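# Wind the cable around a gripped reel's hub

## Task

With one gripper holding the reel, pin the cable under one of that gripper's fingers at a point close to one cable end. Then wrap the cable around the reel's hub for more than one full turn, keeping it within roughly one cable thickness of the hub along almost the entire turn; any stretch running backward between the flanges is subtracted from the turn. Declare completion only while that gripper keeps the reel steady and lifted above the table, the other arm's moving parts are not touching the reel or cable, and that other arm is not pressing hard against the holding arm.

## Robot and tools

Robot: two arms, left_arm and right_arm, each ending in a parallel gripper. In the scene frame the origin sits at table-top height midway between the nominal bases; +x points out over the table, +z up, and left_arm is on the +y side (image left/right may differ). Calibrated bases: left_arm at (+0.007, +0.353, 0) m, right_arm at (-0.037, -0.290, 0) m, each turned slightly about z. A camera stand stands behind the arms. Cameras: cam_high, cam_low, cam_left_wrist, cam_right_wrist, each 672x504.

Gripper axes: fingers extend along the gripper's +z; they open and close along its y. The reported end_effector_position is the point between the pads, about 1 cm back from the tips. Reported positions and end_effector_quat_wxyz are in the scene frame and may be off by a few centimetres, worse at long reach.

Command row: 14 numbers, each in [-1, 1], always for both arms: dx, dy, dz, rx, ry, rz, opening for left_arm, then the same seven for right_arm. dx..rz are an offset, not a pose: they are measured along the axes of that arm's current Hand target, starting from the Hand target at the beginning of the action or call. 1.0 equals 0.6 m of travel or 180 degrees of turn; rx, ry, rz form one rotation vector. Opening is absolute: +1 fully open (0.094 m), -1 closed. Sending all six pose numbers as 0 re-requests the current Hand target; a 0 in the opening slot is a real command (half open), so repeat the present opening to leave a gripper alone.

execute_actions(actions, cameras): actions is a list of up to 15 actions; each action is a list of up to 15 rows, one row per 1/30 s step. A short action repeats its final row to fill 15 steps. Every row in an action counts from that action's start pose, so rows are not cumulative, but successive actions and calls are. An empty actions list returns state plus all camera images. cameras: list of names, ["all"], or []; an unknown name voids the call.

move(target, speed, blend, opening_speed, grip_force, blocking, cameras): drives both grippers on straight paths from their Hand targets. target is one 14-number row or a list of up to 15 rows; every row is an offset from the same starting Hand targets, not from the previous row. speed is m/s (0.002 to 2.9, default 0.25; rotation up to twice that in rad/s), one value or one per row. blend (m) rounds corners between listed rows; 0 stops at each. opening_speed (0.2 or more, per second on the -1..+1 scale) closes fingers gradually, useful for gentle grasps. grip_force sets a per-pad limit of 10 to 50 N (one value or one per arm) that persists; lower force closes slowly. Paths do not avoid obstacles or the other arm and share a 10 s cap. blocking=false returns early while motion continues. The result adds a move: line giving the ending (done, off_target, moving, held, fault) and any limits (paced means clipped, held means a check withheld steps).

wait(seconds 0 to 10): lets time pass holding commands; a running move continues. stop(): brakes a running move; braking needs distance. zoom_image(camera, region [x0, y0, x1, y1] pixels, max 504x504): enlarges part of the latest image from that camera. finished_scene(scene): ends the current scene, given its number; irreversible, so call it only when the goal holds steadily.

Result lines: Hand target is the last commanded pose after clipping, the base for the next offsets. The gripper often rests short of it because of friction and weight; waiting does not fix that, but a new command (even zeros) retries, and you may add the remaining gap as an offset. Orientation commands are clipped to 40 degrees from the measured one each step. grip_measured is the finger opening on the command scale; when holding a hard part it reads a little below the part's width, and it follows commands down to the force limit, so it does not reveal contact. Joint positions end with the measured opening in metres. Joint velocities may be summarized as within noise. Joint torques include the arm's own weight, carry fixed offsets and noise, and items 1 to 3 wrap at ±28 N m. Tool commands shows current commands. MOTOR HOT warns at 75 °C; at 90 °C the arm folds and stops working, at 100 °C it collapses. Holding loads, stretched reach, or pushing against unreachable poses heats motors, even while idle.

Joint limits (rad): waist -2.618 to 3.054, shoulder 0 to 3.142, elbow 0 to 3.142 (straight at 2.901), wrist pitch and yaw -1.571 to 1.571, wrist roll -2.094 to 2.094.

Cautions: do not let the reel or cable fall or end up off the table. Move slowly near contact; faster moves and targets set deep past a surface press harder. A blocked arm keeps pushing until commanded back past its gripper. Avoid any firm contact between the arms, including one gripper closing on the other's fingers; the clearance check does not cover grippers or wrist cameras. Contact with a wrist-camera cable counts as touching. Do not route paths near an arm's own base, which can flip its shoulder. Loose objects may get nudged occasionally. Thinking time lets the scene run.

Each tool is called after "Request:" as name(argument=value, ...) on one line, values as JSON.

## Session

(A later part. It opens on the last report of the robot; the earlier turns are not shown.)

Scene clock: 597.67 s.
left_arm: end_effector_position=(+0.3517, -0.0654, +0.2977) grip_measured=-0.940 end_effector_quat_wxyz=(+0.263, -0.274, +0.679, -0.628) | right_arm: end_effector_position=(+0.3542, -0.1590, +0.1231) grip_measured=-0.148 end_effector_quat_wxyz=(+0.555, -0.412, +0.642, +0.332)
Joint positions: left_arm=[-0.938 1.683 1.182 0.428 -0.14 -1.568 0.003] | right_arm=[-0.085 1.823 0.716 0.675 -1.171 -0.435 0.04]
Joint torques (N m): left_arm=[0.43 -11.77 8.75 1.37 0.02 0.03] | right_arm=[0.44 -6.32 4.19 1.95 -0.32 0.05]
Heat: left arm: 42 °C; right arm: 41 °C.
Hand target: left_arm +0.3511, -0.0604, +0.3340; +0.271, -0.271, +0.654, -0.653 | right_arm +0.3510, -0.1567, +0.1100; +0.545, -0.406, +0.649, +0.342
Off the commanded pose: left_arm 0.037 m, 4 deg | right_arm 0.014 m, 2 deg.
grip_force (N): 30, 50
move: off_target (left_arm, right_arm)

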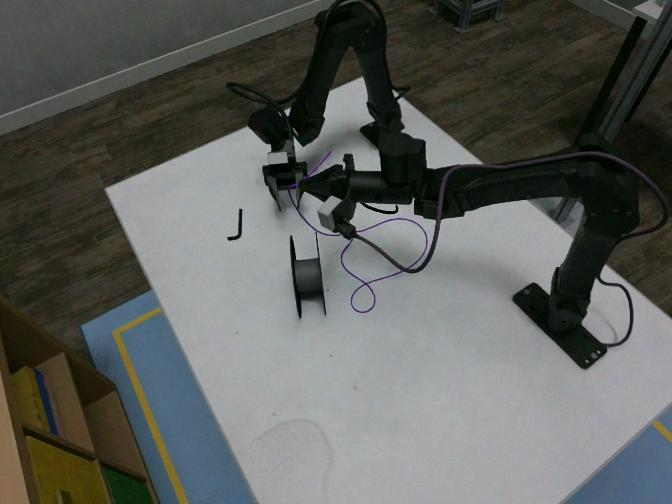

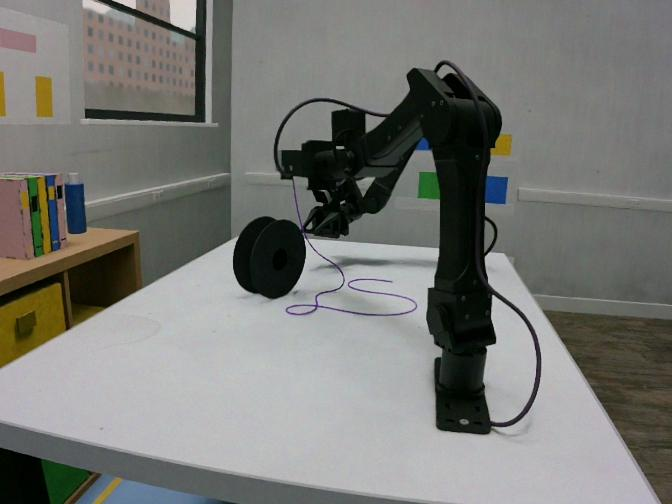

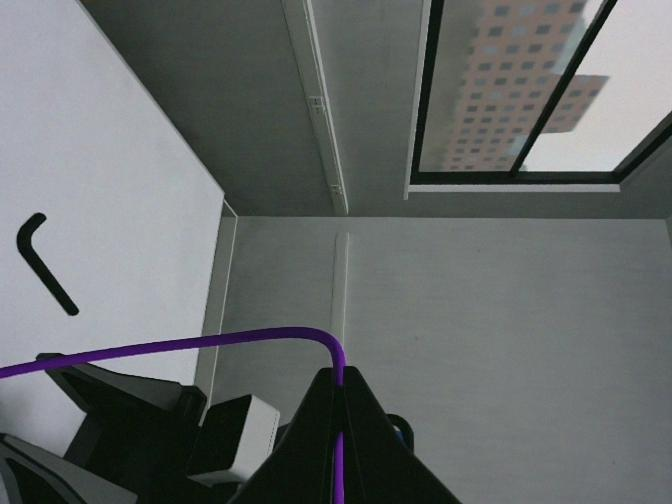

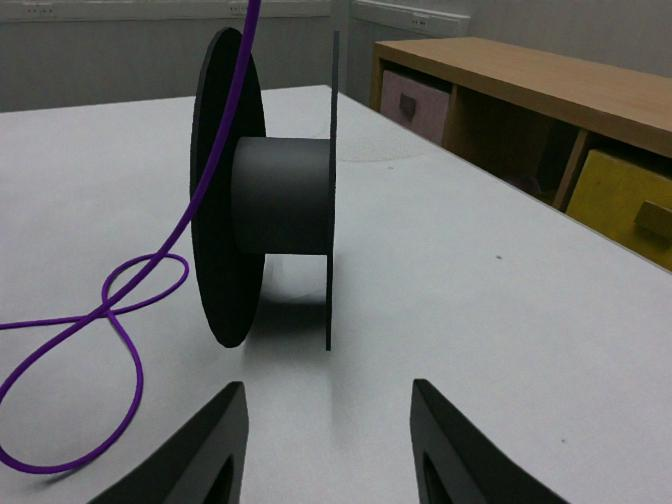

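Request:
move(target=[-0.0523,0.0567,0.0773,-0.0964,-0.1156,0.437,-1,0,0,0,0,0,0,-0.15], speed=0.3, cameras=["all"])

Scene clock: 650.80 s.
left_arm: end_effector_position=(+0.4032, -0.0640, +0.2880) grip_measured=-0.940 end_effector_quat_wxyz=(+0.672, +0.071, +0.716, -0.175) | right_arm: end_effector_position=(+0.3542, -0.1590, +0.1231) grip_measured=-0.148 end_effector_quat_wxyz=(+0.555, -0.412, +0.642, +0.332)
Joint positions: left_arm=[-1.011 1.913 1.393 0.473 -0.649 -0.185 0.003] | right_arm=[-0.085 1.823 0.716 0.675 -1.171 -0.435 0.04]
Joint torques (N m): left_arm=[-0.39 -8.49 9.32 1.48 -0.12 0.12] | right_arm=[0.46 -6.34 4.19 1.95 -0.31 0.04]
Heat: left arm: 43 °C; right arm: 42 °C.
Hand target: left_arm +0.4061, -0.0709, +0.3001; +0.683, +0.062, +0.704, -0.183 | right_arm +0.3510, -0.1567, +0.1100; +0.545, -0.406, +0.649, +0.342
Off the commanded pose: left_arm 0.014 m, 2 deg | right_arm 0.014 m, 2 deg.
grip_force (N): 30, 50
move: off_target (left_arm, right_arm)

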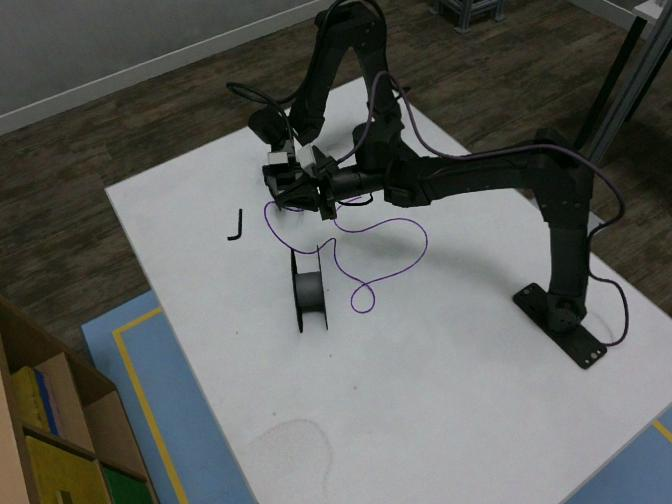

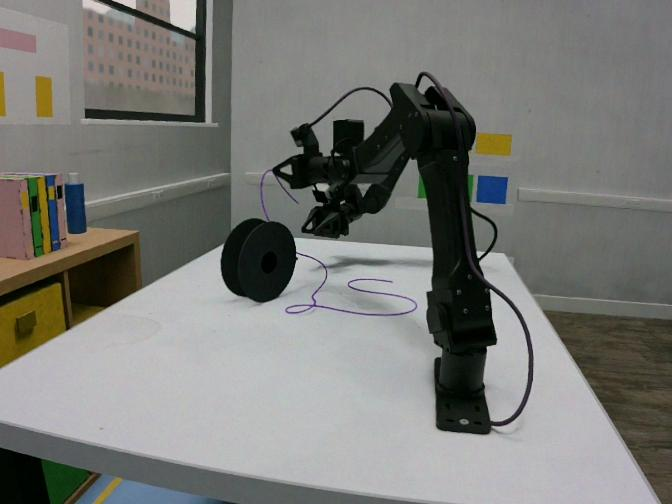

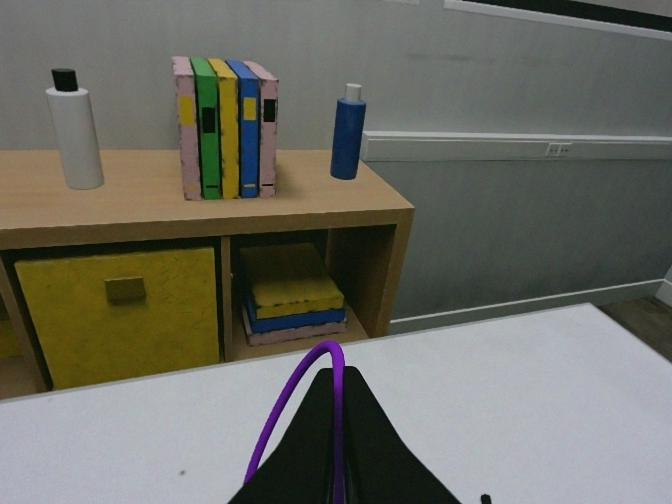

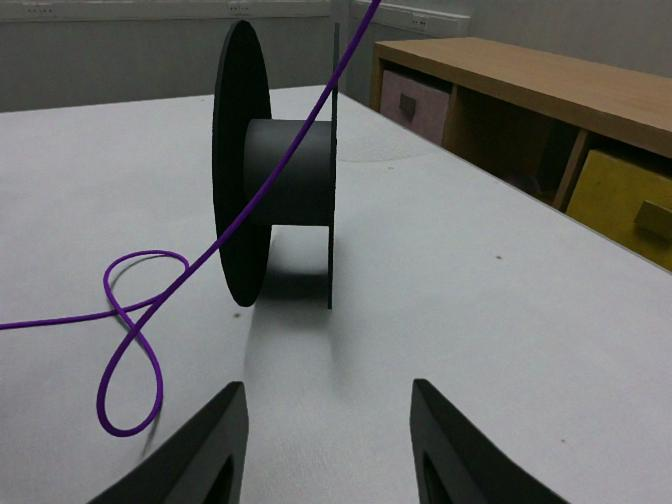

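Request:
move(target=[[-0.0725,0.0272,-0.238,0,0,0,-1,0,0,0,0,0,0,-0.15],[-0.154,0.490,-0.409,0,0,0,-1,0,0,0,0,0,0,-0.15],[-0.087,0.78,-0.047,0,0,0,-1,0,0,0,0,0,0,-0.15]], speed=0.2, blend=[0.04,0.05,0], cameras=["all"])

Scene clock: 689.67 s.
left_arm: end_effector_position=(+0.5328, +0.3775, +0.2542) grip_measured=-0.940 end_effector_quat_wxyz=(+0.665, +0.051, +0.721, -0.188) | right_arm: end_effector_position=(+0.3542, -0.1590, +0.1231) grip_measured=-0.148 end_effector_quat_wxyz=(+0.555, -0.412, +0.642, +0.332)
Joint positions: left_arm=[0.225 1.761 1.062 0.646 0.578 -0.176 0.003] | right_arm=[-0.085 1.823 0.716 0.675 -1.171 -0.435 0.04]
Joint torques (N m): left_arm=[0.42 -7.23 9.1 1.53 0.15 0.05] | right_arm=[0.47 -6.32 4.21 1.95 -0.31 0.05]
Heat: left arm: 45 °C; right arm: 43 °C.
Hand target: left_arm +0.5404, +0.3803, +0.2707; +0.684, +0.062, +0.704, -0.183 | right_arm +0.3510, -0.1567, +0.1100; +0.545, -0.406, +0.649, +0.342
Off the commanded pose: left_arm 0.018 m, 3 deg | right_arm 0.014 m, 2 deg.
grip_force (N): 30, 50
move: off_target (left_arm, right_arm)

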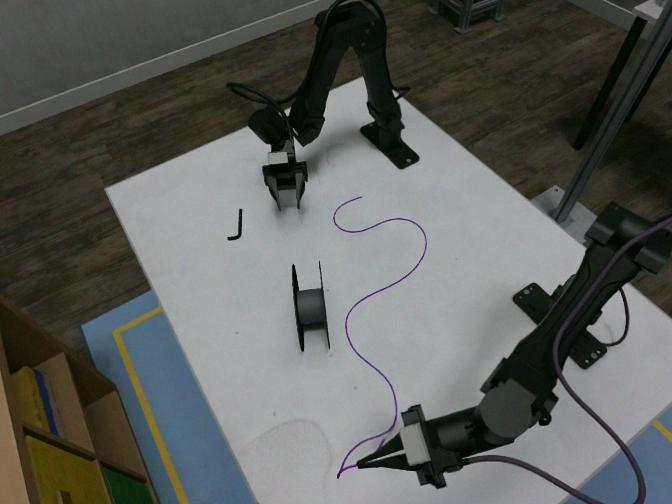

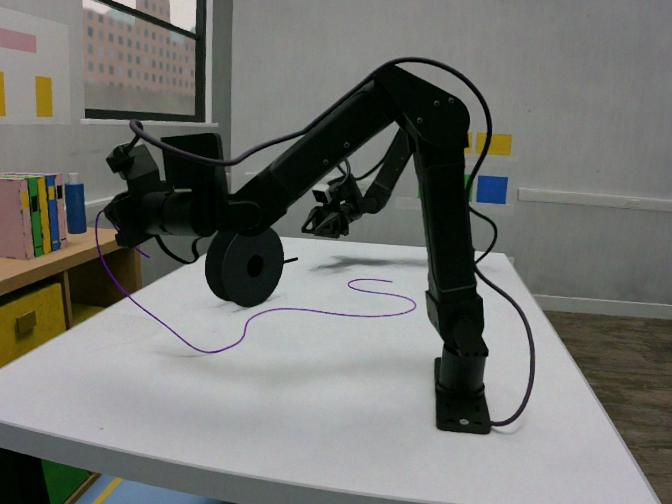

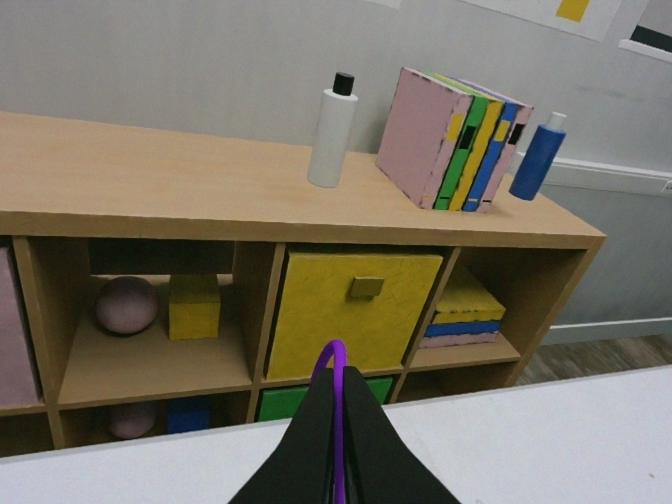

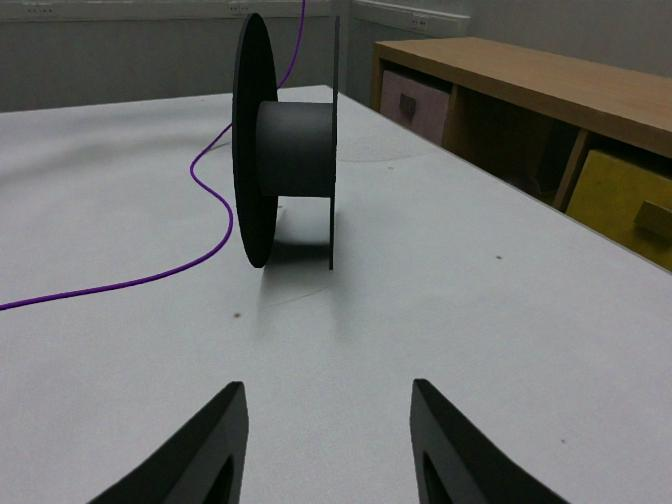

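Request:
wait(seconds=0.5, cameras=["cam_right_wrist","cam_high"])

Scene clock: 696.30 s.
left_arm: end_effector_position=(+0.5327, +0.3774, +0.2542) grip_measured=-0.940 end_effector_quat_wxyz=(+0.665, +0.051, +0.721, -0.188) | right_arm: end_effector_position=(+0.3542, -0.1590, +0.1231) grip_measured=-0.148 end_effector_quat_wxyz=(+0.555, -0.412, +0.642, +0.332)
Joint positions: left_arm=[0.225 1.761 1.062 0.646 0.579 -0.176 0.003] | right_arm=[-0.085 1.823 0.716 0.675 -1.171 -0.435 0.04]
Joint torques (N m): left_arm=[0.42 -7.24 9.11 1.52 0.15 0.05] | right_arm=[0.44 -6.31 4.19 1.96 -0.31 0.05]
Heat: left arm: 46 °C; right arm: 43 °C.
Hand target: left_arm +0.5404, +0.3802, +0.2707; +0.683, +0.062, +0.704, -0.183 | right_arm +0.3510, -0.1567, +0.1100; +0.545, -0.406, +0.649, +0.342
Tool commands: left_gripper/opening=-1.0 right_gripper/opening=-0.15
Off the commanded pose: left_arm 0.018 m, 3 deg | right_arm 0.014 m, 2 deg.
grip_force (N): 30, 50
wait: 0.50 s; at rest from the start
Images, in order (width x height): cam_high 672x504, cam_right_wrist 672x504.

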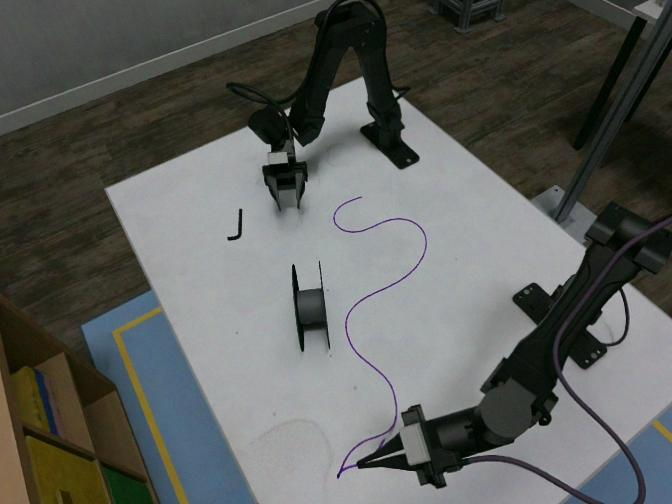

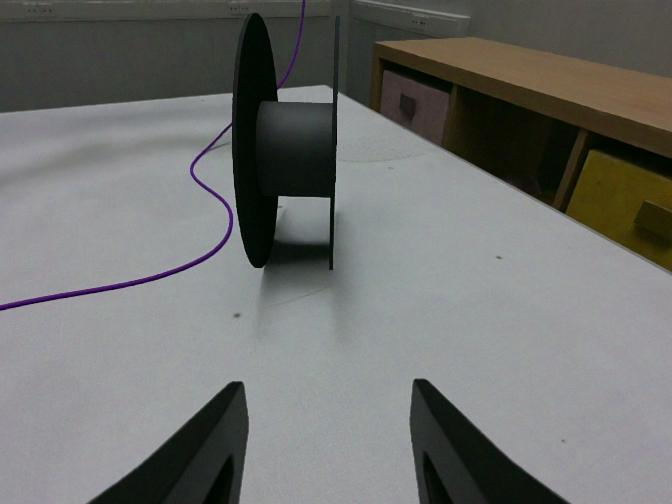

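Request:
move(target=[[-0.0263,-0.2347,0.0115,0,0,0,-1,0,0,0,0,0,0,-0.15],[0.0632,-0.6467,0.0682,0,0,0,-1,0,0,0,0,0,0,-0.15]], speed=0.2, blend=[0.04,0], cameras=["all"])

Scene clock: 718.60 s.
left_arm: end_effector_position=(+0.4384, +0.0023, +0.2897) grip_measured=-0.940 end_effector_quat_wxyz=(+0.674, +0.072, +0.711, -0.184) | right_arm: end_effector_position=(+0.3542, -0.1590, +0.1231) grip_measured=-0.148 end_effector_quat_wxyz=(+0.555, -0.412, +0.642, +0.332)
Joint positions: left_arm=[-0.837 1.797 1.233 0.539 -0.462 -0.176 0.003] | right_arm=[-0.085 1.823 0.716 0.675 -1.171 -0.435 0.04]
Joint torques (N m): left_arm=[0.39 -7.72 9.55 1.3 -0.14 0.05] | right_arm=[0.47 -6.32 4.16 1.94 -0.31 0.05]
Heat: left arm: 47 °C; right arm: 43 °C.
Hand target: left_arm +0.4458, +0.0010, +0.3003; +0.683, +0.062, +0.704, -0.183 | right_arm +0.3510, -0.1567, +0.1100; +0.545, -0.406, +0.649, +0.342
Off the commanded pose: left_arm 0.013 m, 2 deg | right_arm 0.014 m, 2 deg.
grip_force (N): 30, 50
move: off_target (left_arm, right_arm)

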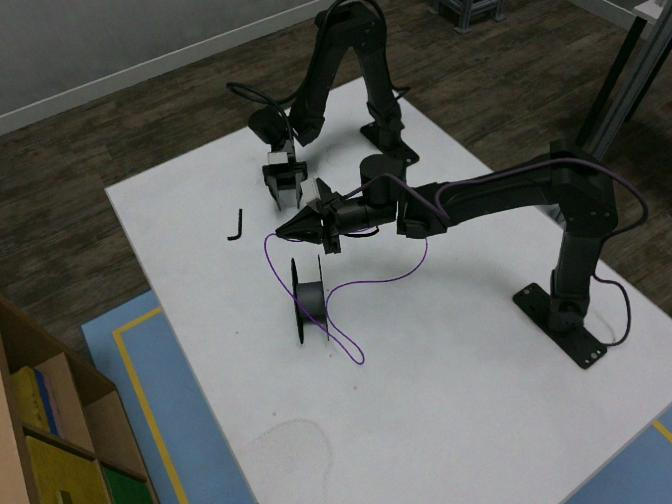

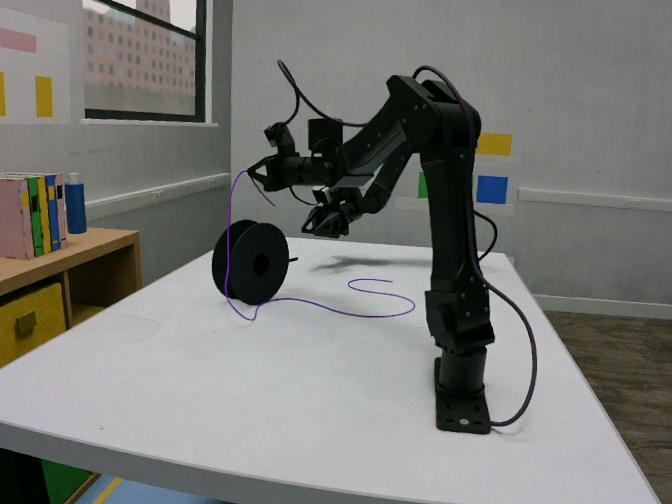

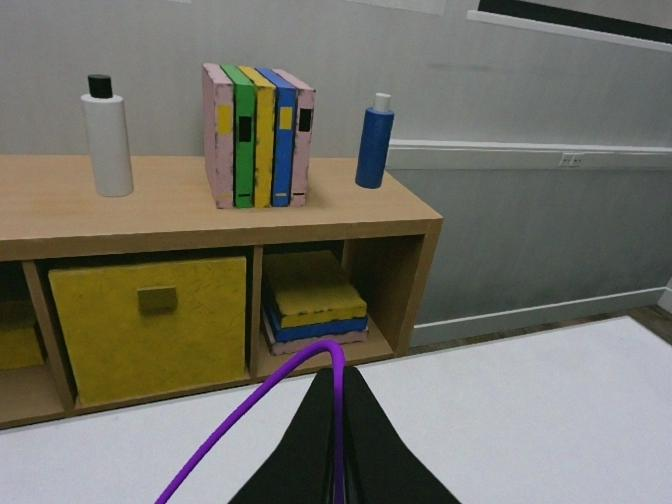

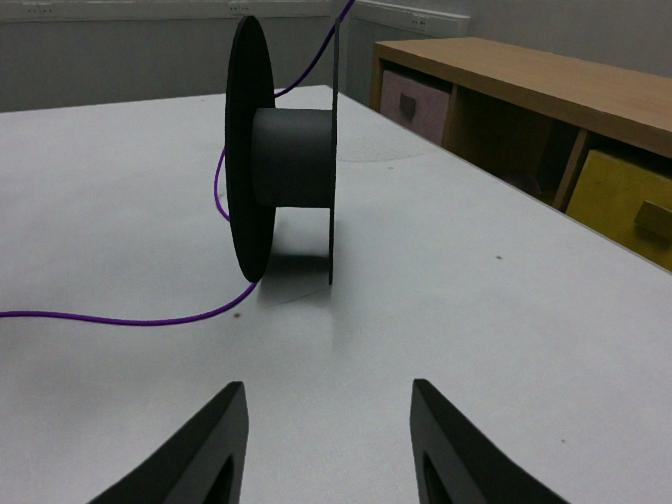

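Request:
move(target=[0.1487,0.002,-0.002,0,0,0,-1,0,0,0,0,0,0,-0.15], speed=0.12, cameras=["all"])

Scene clock: 726.70 s.
left_arm: end_effector_position=(+0.4402, -0.0117, +0.2227) grip_measured=-0.940 end_effector_quat_wxyz=(+0.684, +0.062, +0.703, -0.187) | right_arm: end_effector_position=(+0.3542, -0.1590, +0.1231) grip_measured=-0.148 end_effector_quat_wxyz=(+0.555, -0.412, +0.642, +0.332)
Joint positions: left_arm=[-0.863 1.966 1.134 0.837 -0.501 -0.176 0.003] | right_arm=[-0.085 1.823 0.716 0.675 -1.171 -0.435 0.04]
Joint torques (N m): left_arm=[-0.23 -8.38 4.29 1.5 -0.07 0.04] | right_arm=[0.46 -6.35 4.18 1.95 -0.31 0.05]
Heat: left arm: 47 °C; right arm: 43 °C.
Hand target: left_arm +0.4399, -0.0120, +0.2121; +0.683, +0.062, +0.704, -0.183 | right_arm +0.3510, -0.1567, +0.1100; +0.545, -0.406, +0.649, +0.342
Off the commanded pose: left_arm 0.010 m, 0 deg | right_arm 0.014 m, 2 deg.
grip_force (N): 30, 50
move: off_target (right_arm)

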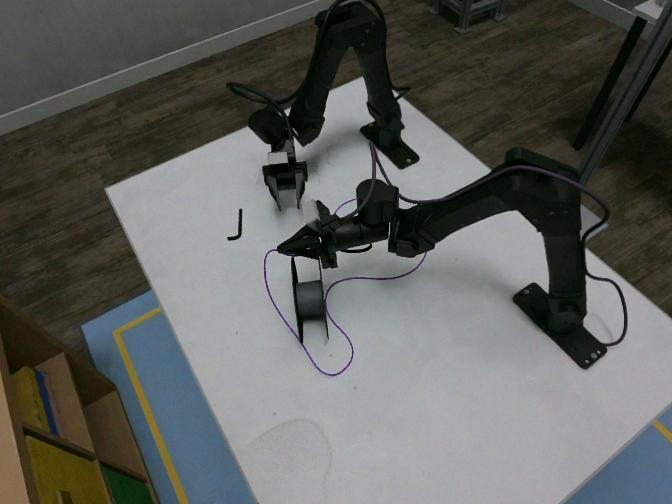

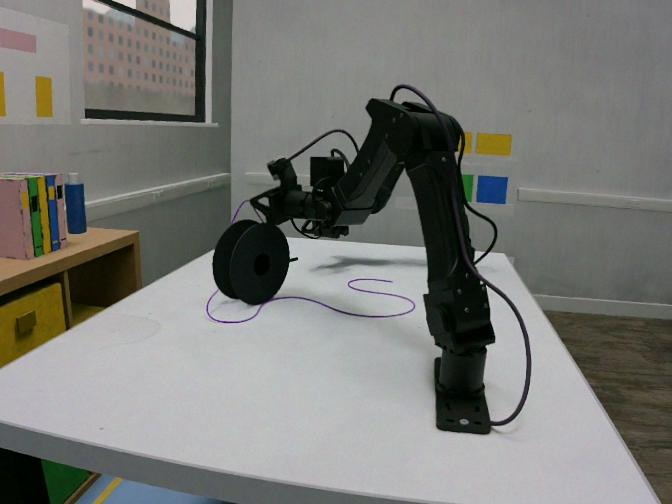

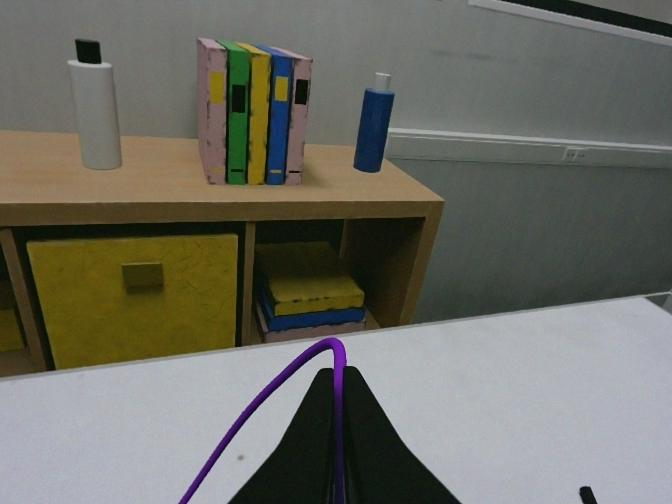

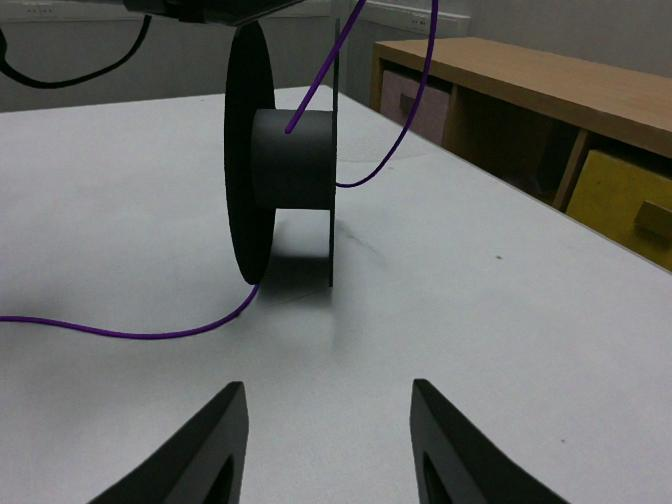

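Request:
move(target=[0.0868,0.0165,-0.01,0,0,0,-1,0,0,0,0,0,0,-0.15], speed=0.08, cameras=["all"])

Scene clock: 748.43 s.
left_arm: end_effector_position=(+0.4292, -0.0092, +0.2213) grip_measured=-0.941 end_effector_quat_wxyz=(+0.723, +0.033, +0.651, -0.231) | right_arm: end_effector_position=(+0.3542, -0.1590, +0.1231) grip_measured=-0.148 end_effector_quat_wxyz=(+0.555, -0.412, +0.642, +0.332)
Joint positions: left_arm=[-0.876 2.041 1.051 1.163 -0.502 -0.174 0.003] | right_arm=[-0.085 1.823 0.716 0.675 -1.171 -0.435 0.04]
Joint torques (N m): left_arm=[0.34 -5.76 2.02 0.46 -0.07 0.05] | right_arm=[0.46 -6.31 4.21 1.95 -0.32 0.05]
Heat: left arm: 49 °C; right arm: 44 °C.
Hand target: left_arm +0.4347, -0.0092, +0.1592; +0.684, +0.062, +0.704, -0.183 | right_arm +0.3510, -0.1567, +0.1100; +0.545, -0.406, +0.649, +0.342
Off the commanded pose: left_arm 0.062 m, 10 deg | right_arm 0.014 m, 2 deg.
grip_force (N): 30, 50
move: off_target (left_arm, right_arm)

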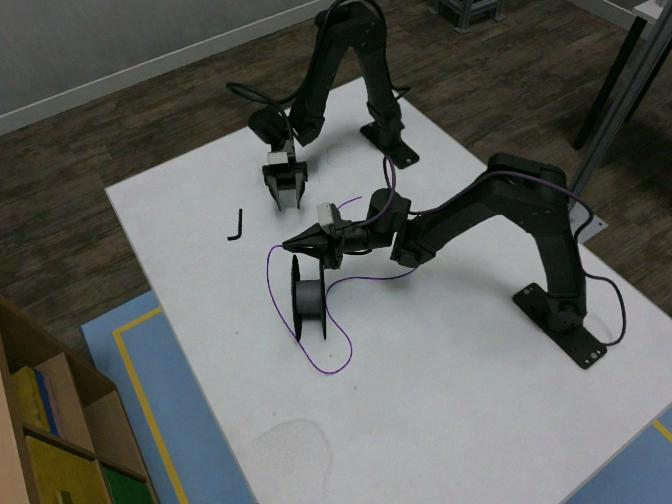

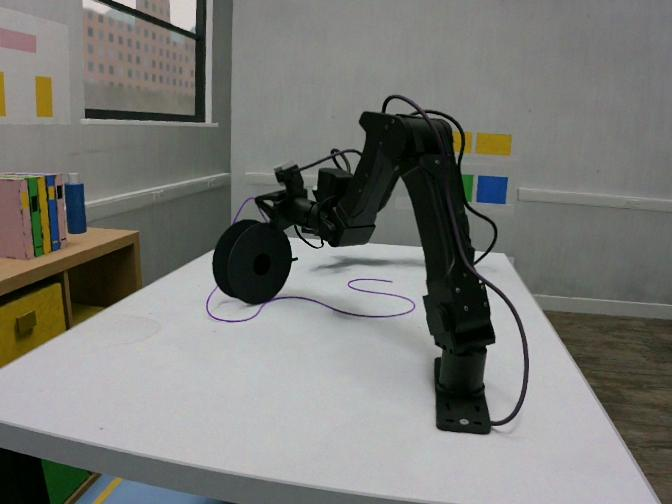

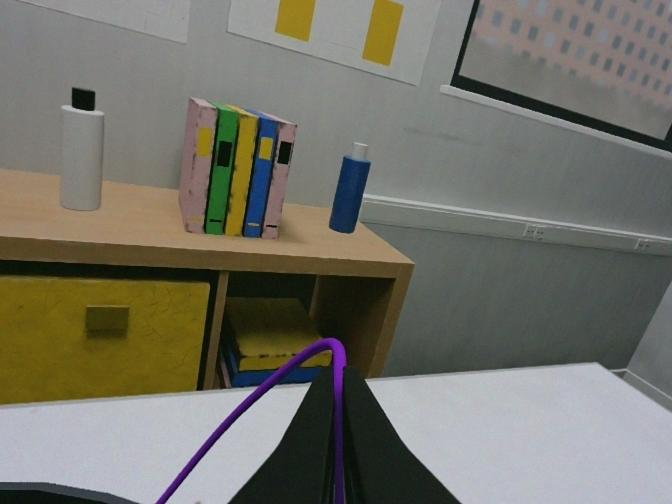

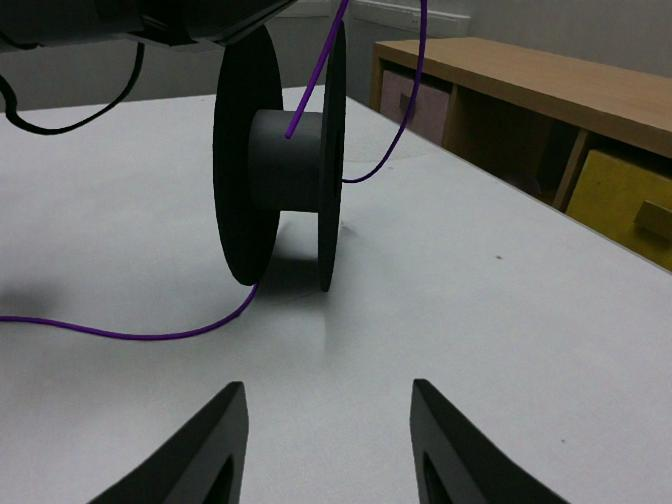

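Request:
move(target=[[-0.246,-0.0434,0,0,0,0,-1,0,0,0,0,0,0,-0.15],[-0.295,-0.1125,-0.111,0.138,0.0127,0.0542,-1,0,0,0,0,0,0,-0.15]], speed=0.15, cameras=["all"])

Scene clock: 902.87 s.
left_arm: end_effector_position=(+0.3666, -0.0291, +0.3225) grip_measured=-0.941 end_effector_quat_wxyz=(+0.636, +0.272, +0.672, -0.264) | right_arm: end_effector_position=(+0.3542, -0.1590, +0.1231) grip_measured=-0.148 end_effector_quat_wxyz=(+0.555, -0.412, +0.642, +0.332)
Joint positions: left_arm=[-0.846 1.597 1.168 0.378 -0.059 -0.011 0.003] | right_arm=[-0.085 1.823 0.716 0.675 -1.171 -0.435 0.04]
Joint torques (N m): left_arm=[0.44 -12.08 5.48 1.43 0.13 0.1] | right_arm=[0.46 -6.35 4.19 1.95 -0.32 0.05]
Heat: left arm: 40 °C; right arm: 45 °C.
Hand target: left_arm +0.3595, -0.0201, +0.3452; +0.653, +0.270, +0.654, -0.270 | right_arm +0.3510, -0.1567, +0.1100; +0.545, -0.406, +0.649, +0.342
Off the commanded pose: left_arm 0.025 m, 3 deg | right_arm 0.014 m, 2 deg.
grip_force (N): 30, 50
move: off_target (left_arm, right_arm)

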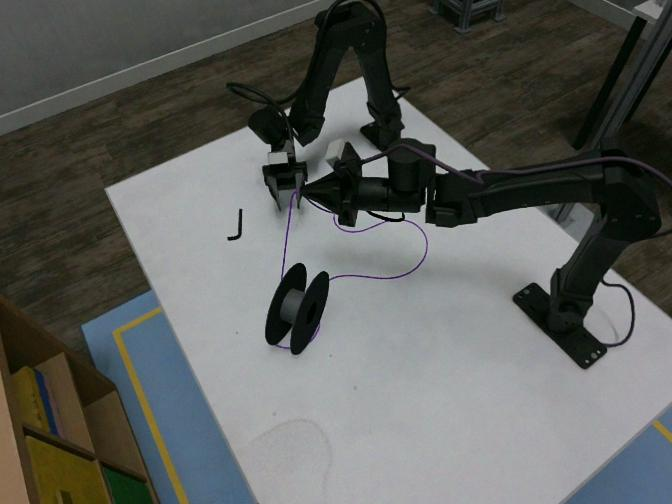

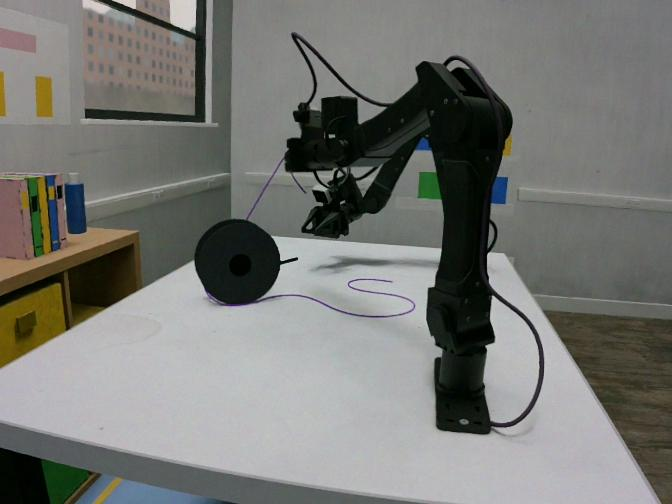

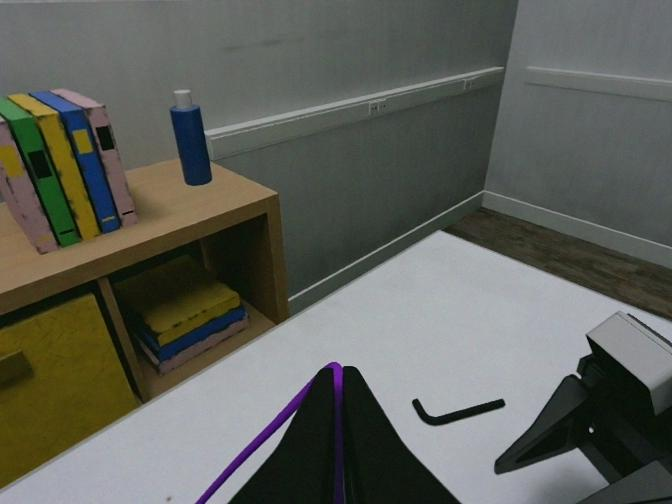

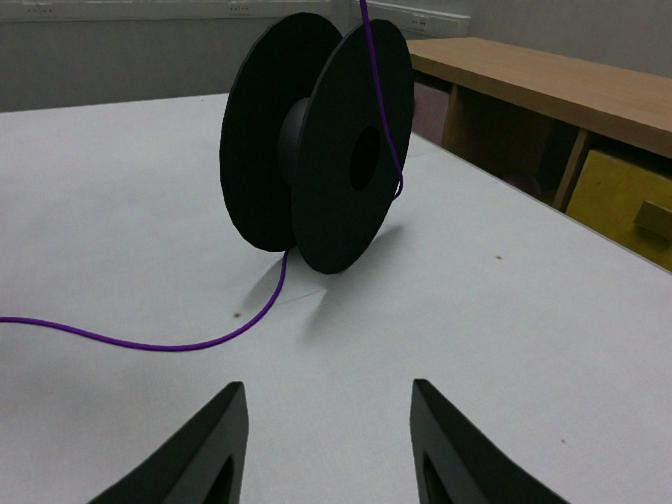

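Request:
move(target=[0,0,0,0,0,0,-1,-0.2975,0.0963,0.0093,-0.0108,-0.0543,0.1326,-0.15], speed=0.2, cameras=["all"])

Scene clock: 937.97 s.
left_arm: end_effector_position=(+0.3665, -0.0291, +0.3225) grip_measured=-0.941 end_effector_quat_wxyz=(+0.636, +0.273, +0.672, -0.264) | right_arm: end_effector_position=(+0.3150, -0.0992, +0.2716) grip_measured=-0.148 end_effector_quat_wxyz=(+0.497, -0.239, +0.671, +0.495)
Joint positions: left_arm=[-0.846 1.597 1.168 0.378 -0.058 -0.011 0.003] | right_arm=[0.107 1.398 0.739 0.63 -1.029 0.417 0.04]
Joint torques (N m): left_arm=[0.44 -12.1 5.49 1.43 0.13 0.12] | right_arm=[0.42 -7.69 8.61 1.8 0.13 0]
Heat: left arm: 43 °C; right arm: 45 °C.
Hand target: left_arm +0.3595, -0.0201, +0.3452; +0.653, +0.270, +0.654, -0.270 | right_arm +0.3150, -0.0987, +0.2849; +0.508, -0.242, +0.665, +0.491
Off the commanded pose: left_arm 0.025 m, 3 deg | right_arm 0.013 m, 2 deg.
grip_force (N): 30, 50
move: off_target (left_arm, right_arm)

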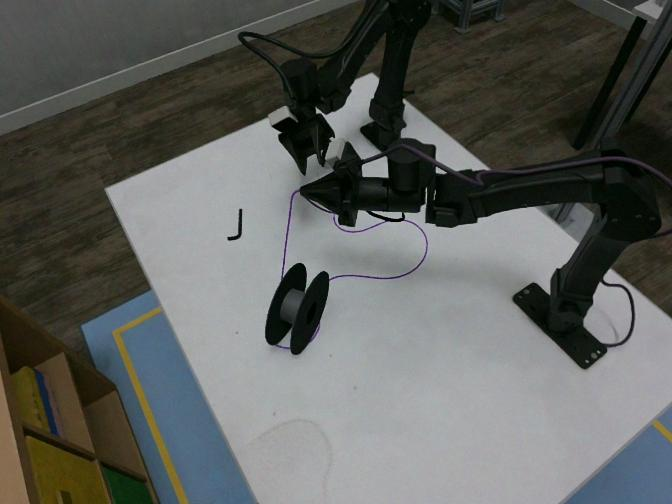

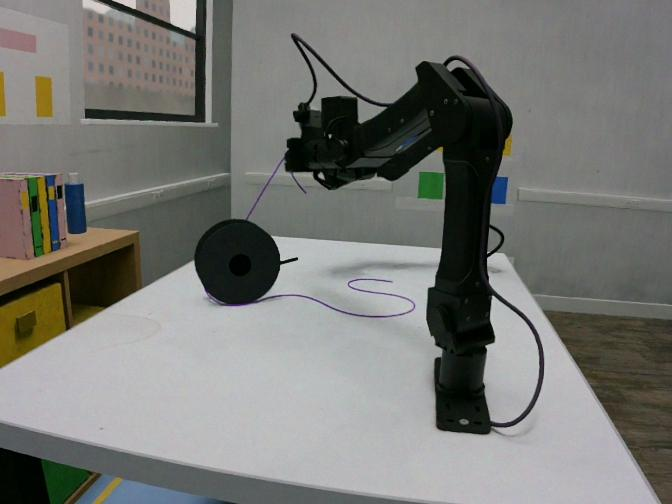

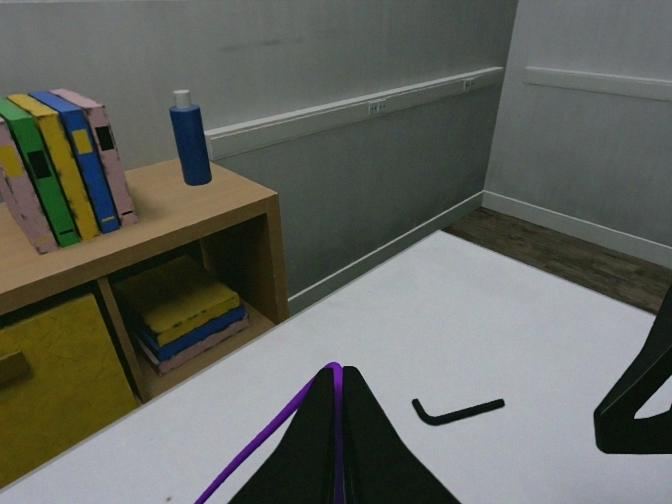

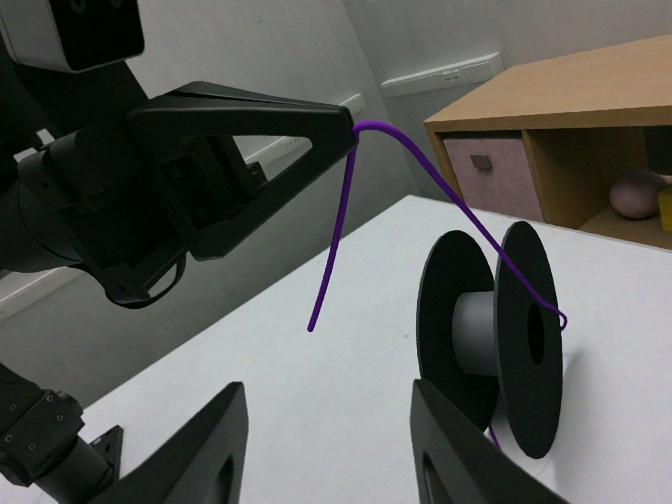

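Request:
move(target=[0,0,0,0,0,0,-1,0,0,0.143,0,0,0,-0.15], speed=0.1, cameras=["cam_high","cam_right_wrist"])

Scene clock: 954.93 s.
left_arm: end_effector_position=(+0.3665, -0.0291, +0.3225) grip_measured=-0.941 end_effector_quat_wxyz=(+0.636, +0.273, +0.672, -0.264) | right_arm: end_effector_position=(+0.3443, -0.0237, +0.2826) grip_measured=-0.148 end_effector_quat_wxyz=(+0.502, -0.244, +0.666, +0.495)
Joint positions: left_arm=[-0.846 1.597 1.168 0.378 -0.058 -0.011 0.003] | right_arm=[0.334 1.563 0.924 0.63 -0.806 0.42 0.04]
Joint torques (N m): left_arm=[0.44 -12.08 5.46 1.43 0.14 0.12] | right_arm=[0.23 -5.97 9.32 2.16 0.15 -0.02]
Heat: left arm: 44 °C; right arm: 45 °C.
Hand target: left_arm +0.3595, -0.0201, +0.3452; +0.653, +0.270, +0.654, -0.270 | right_arm +0.3526, -0.0215, +0.2848; +0.508, -0.242, +0.665, +0.491
Off the commanded pose: left_arm 0.025 m, 3 deg | right_arm 0.009 m, 1 deg.
grip_force (N): 30, 50
move: off_target (left_arm)
Images, in order (width x height): cam_high 672x504, cam_right_wrist 672x504.

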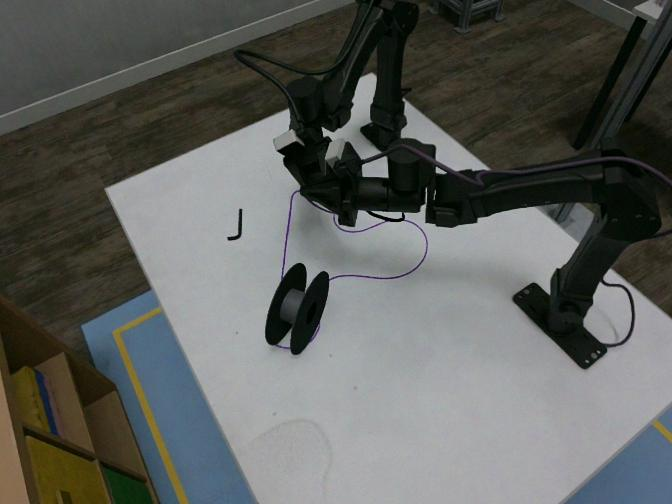

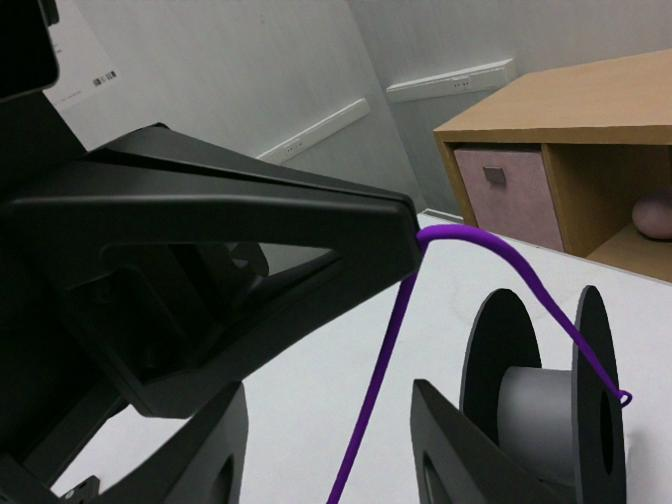

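Request:
move(target=[0,0,0,0,0,0,-1,0,0,0,0,0,0,-1], grip_force=[30,30], cameras=["cam_left_wrist","cam_right_wrist"])

Scene clock: 965.80 s.
left_arm: end_effector_position=(+0.3665, -0.0291, +0.3225) grip_measured=-0.941 end_effector_quat_wxyz=(+0.636, +0.273, +0.672, -0.264) | right_arm: end_effector_position=(+0.3444, -0.0237, +0.2826) grip_measured=-0.961 end_effector_quat_wxyz=(+0.502, -0.244, +0.666, +0.495)
Joint positions: left_arm=[-0.846 1.597 1.168 0.378 -0.058 -0.011 0.003] | right_arm=[0.334 1.563 0.924 0.63 -0.805 0.42 0.002]
Joint torques (N m): left_arm=[0.46 -12.1 5.46 1.43 0.13 0.12] | right_arm=[0.23 -5.94 9.25 2.15 0.13 -0.03]
Heat: left arm: 44 °C; right arm: 46 °C.
Hand target: left_arm +0.3595, -0.0201, +0.3452; +0.653, +0.270, +0.654, -0.270 | right_arm +0.3526, -0.0215, +0.2848; +0.508, -0.242, +0.665, +0.491
Off the commanded pose: left_arm 0.025 m, 3 deg | right_arm 0.009 m, 1 deg.
grip_force (N): 30, 30
move: off_target (left_arm)
Images, in order (width x height): cam_left_wrist 672x504, cam_right_wrist 672x504.

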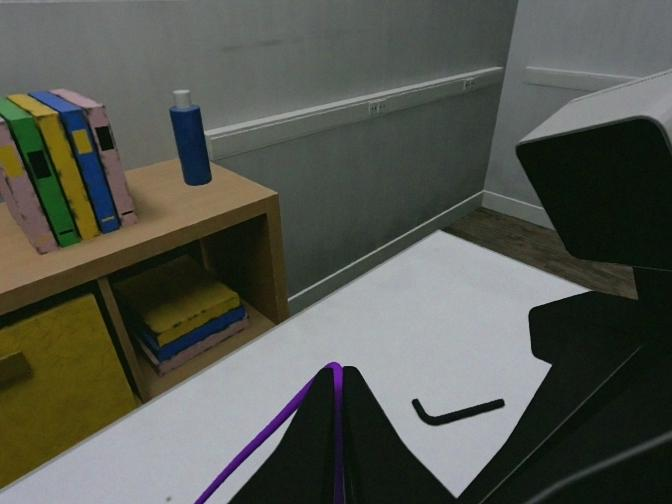

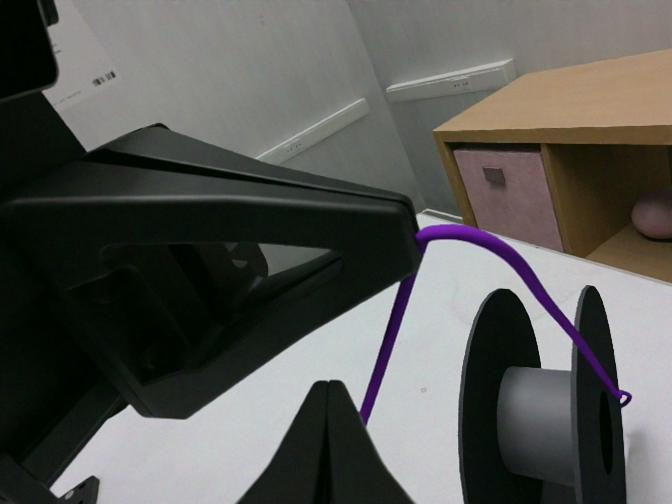

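Request:
move(target=[[0,0,0,0,0,0,-1,0,0,0,0,0,0,-0.3],[0,0,0,0,0,0,-1,0,-0.008,0.033,0,0,0,-0.3]], speed=0.06, cameras=["cam_left_wrist","cam_right_wrist"])

Scene clock: 977.93 s.
left_arm: end_effector_position=(+0.3674, -0.0283, +0.3225) grip_measured=-0.941 end_effector_quat_wxyz=(+0.637, +0.272, +0.672, -0.263) | right_arm: end_effector_position=(+0.3576, -0.0098, +0.2784) grip_measured=-0.302 end_effector_quat_wxyz=(+0.499, -0.242, +0.669, +0.494)
Joint positions: left_arm=[-0.844 1.597 1.168 0.378 -0.059 -0.01 0.003] | right_arm=[0.361 1.63 0.982 0.63 -0.775 0.42 0.033]
Joint torques (N m): left_arm=[0.24 -12.1 5.48 1.42 0.14 0.11] | right_arm=[0.59 -6.61 9.63 2.23 0.15 -0.02]
Heat: left arm: 45 °C; right arm: 46 °C.
Hand target: left_arm +0.3595, -0.0201, +0.3452; +0.653, +0.270, +0.654, -0.270 | right_arm +0.3653, -0.0057, +0.2830; +0.508, -0.242, +0.665, +0.491
Off the commanded pose: left_arm 0.025 m, 3 deg | right_arm 0.010 m, 1 deg.
grip_force (N): 30, 30
move: off_target (left_arm)
Images, in order (width x height): cam_left_wrist 672x504, cam_right_wrist 672x504.

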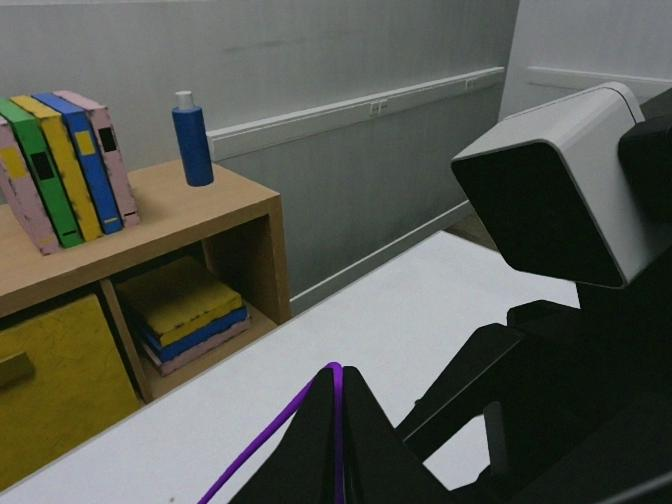

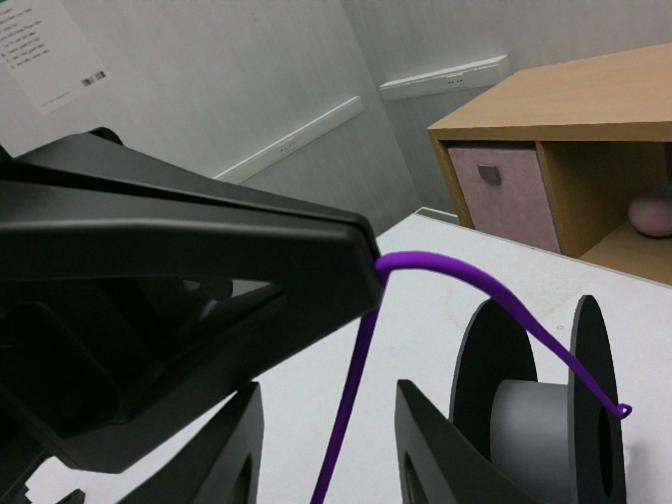

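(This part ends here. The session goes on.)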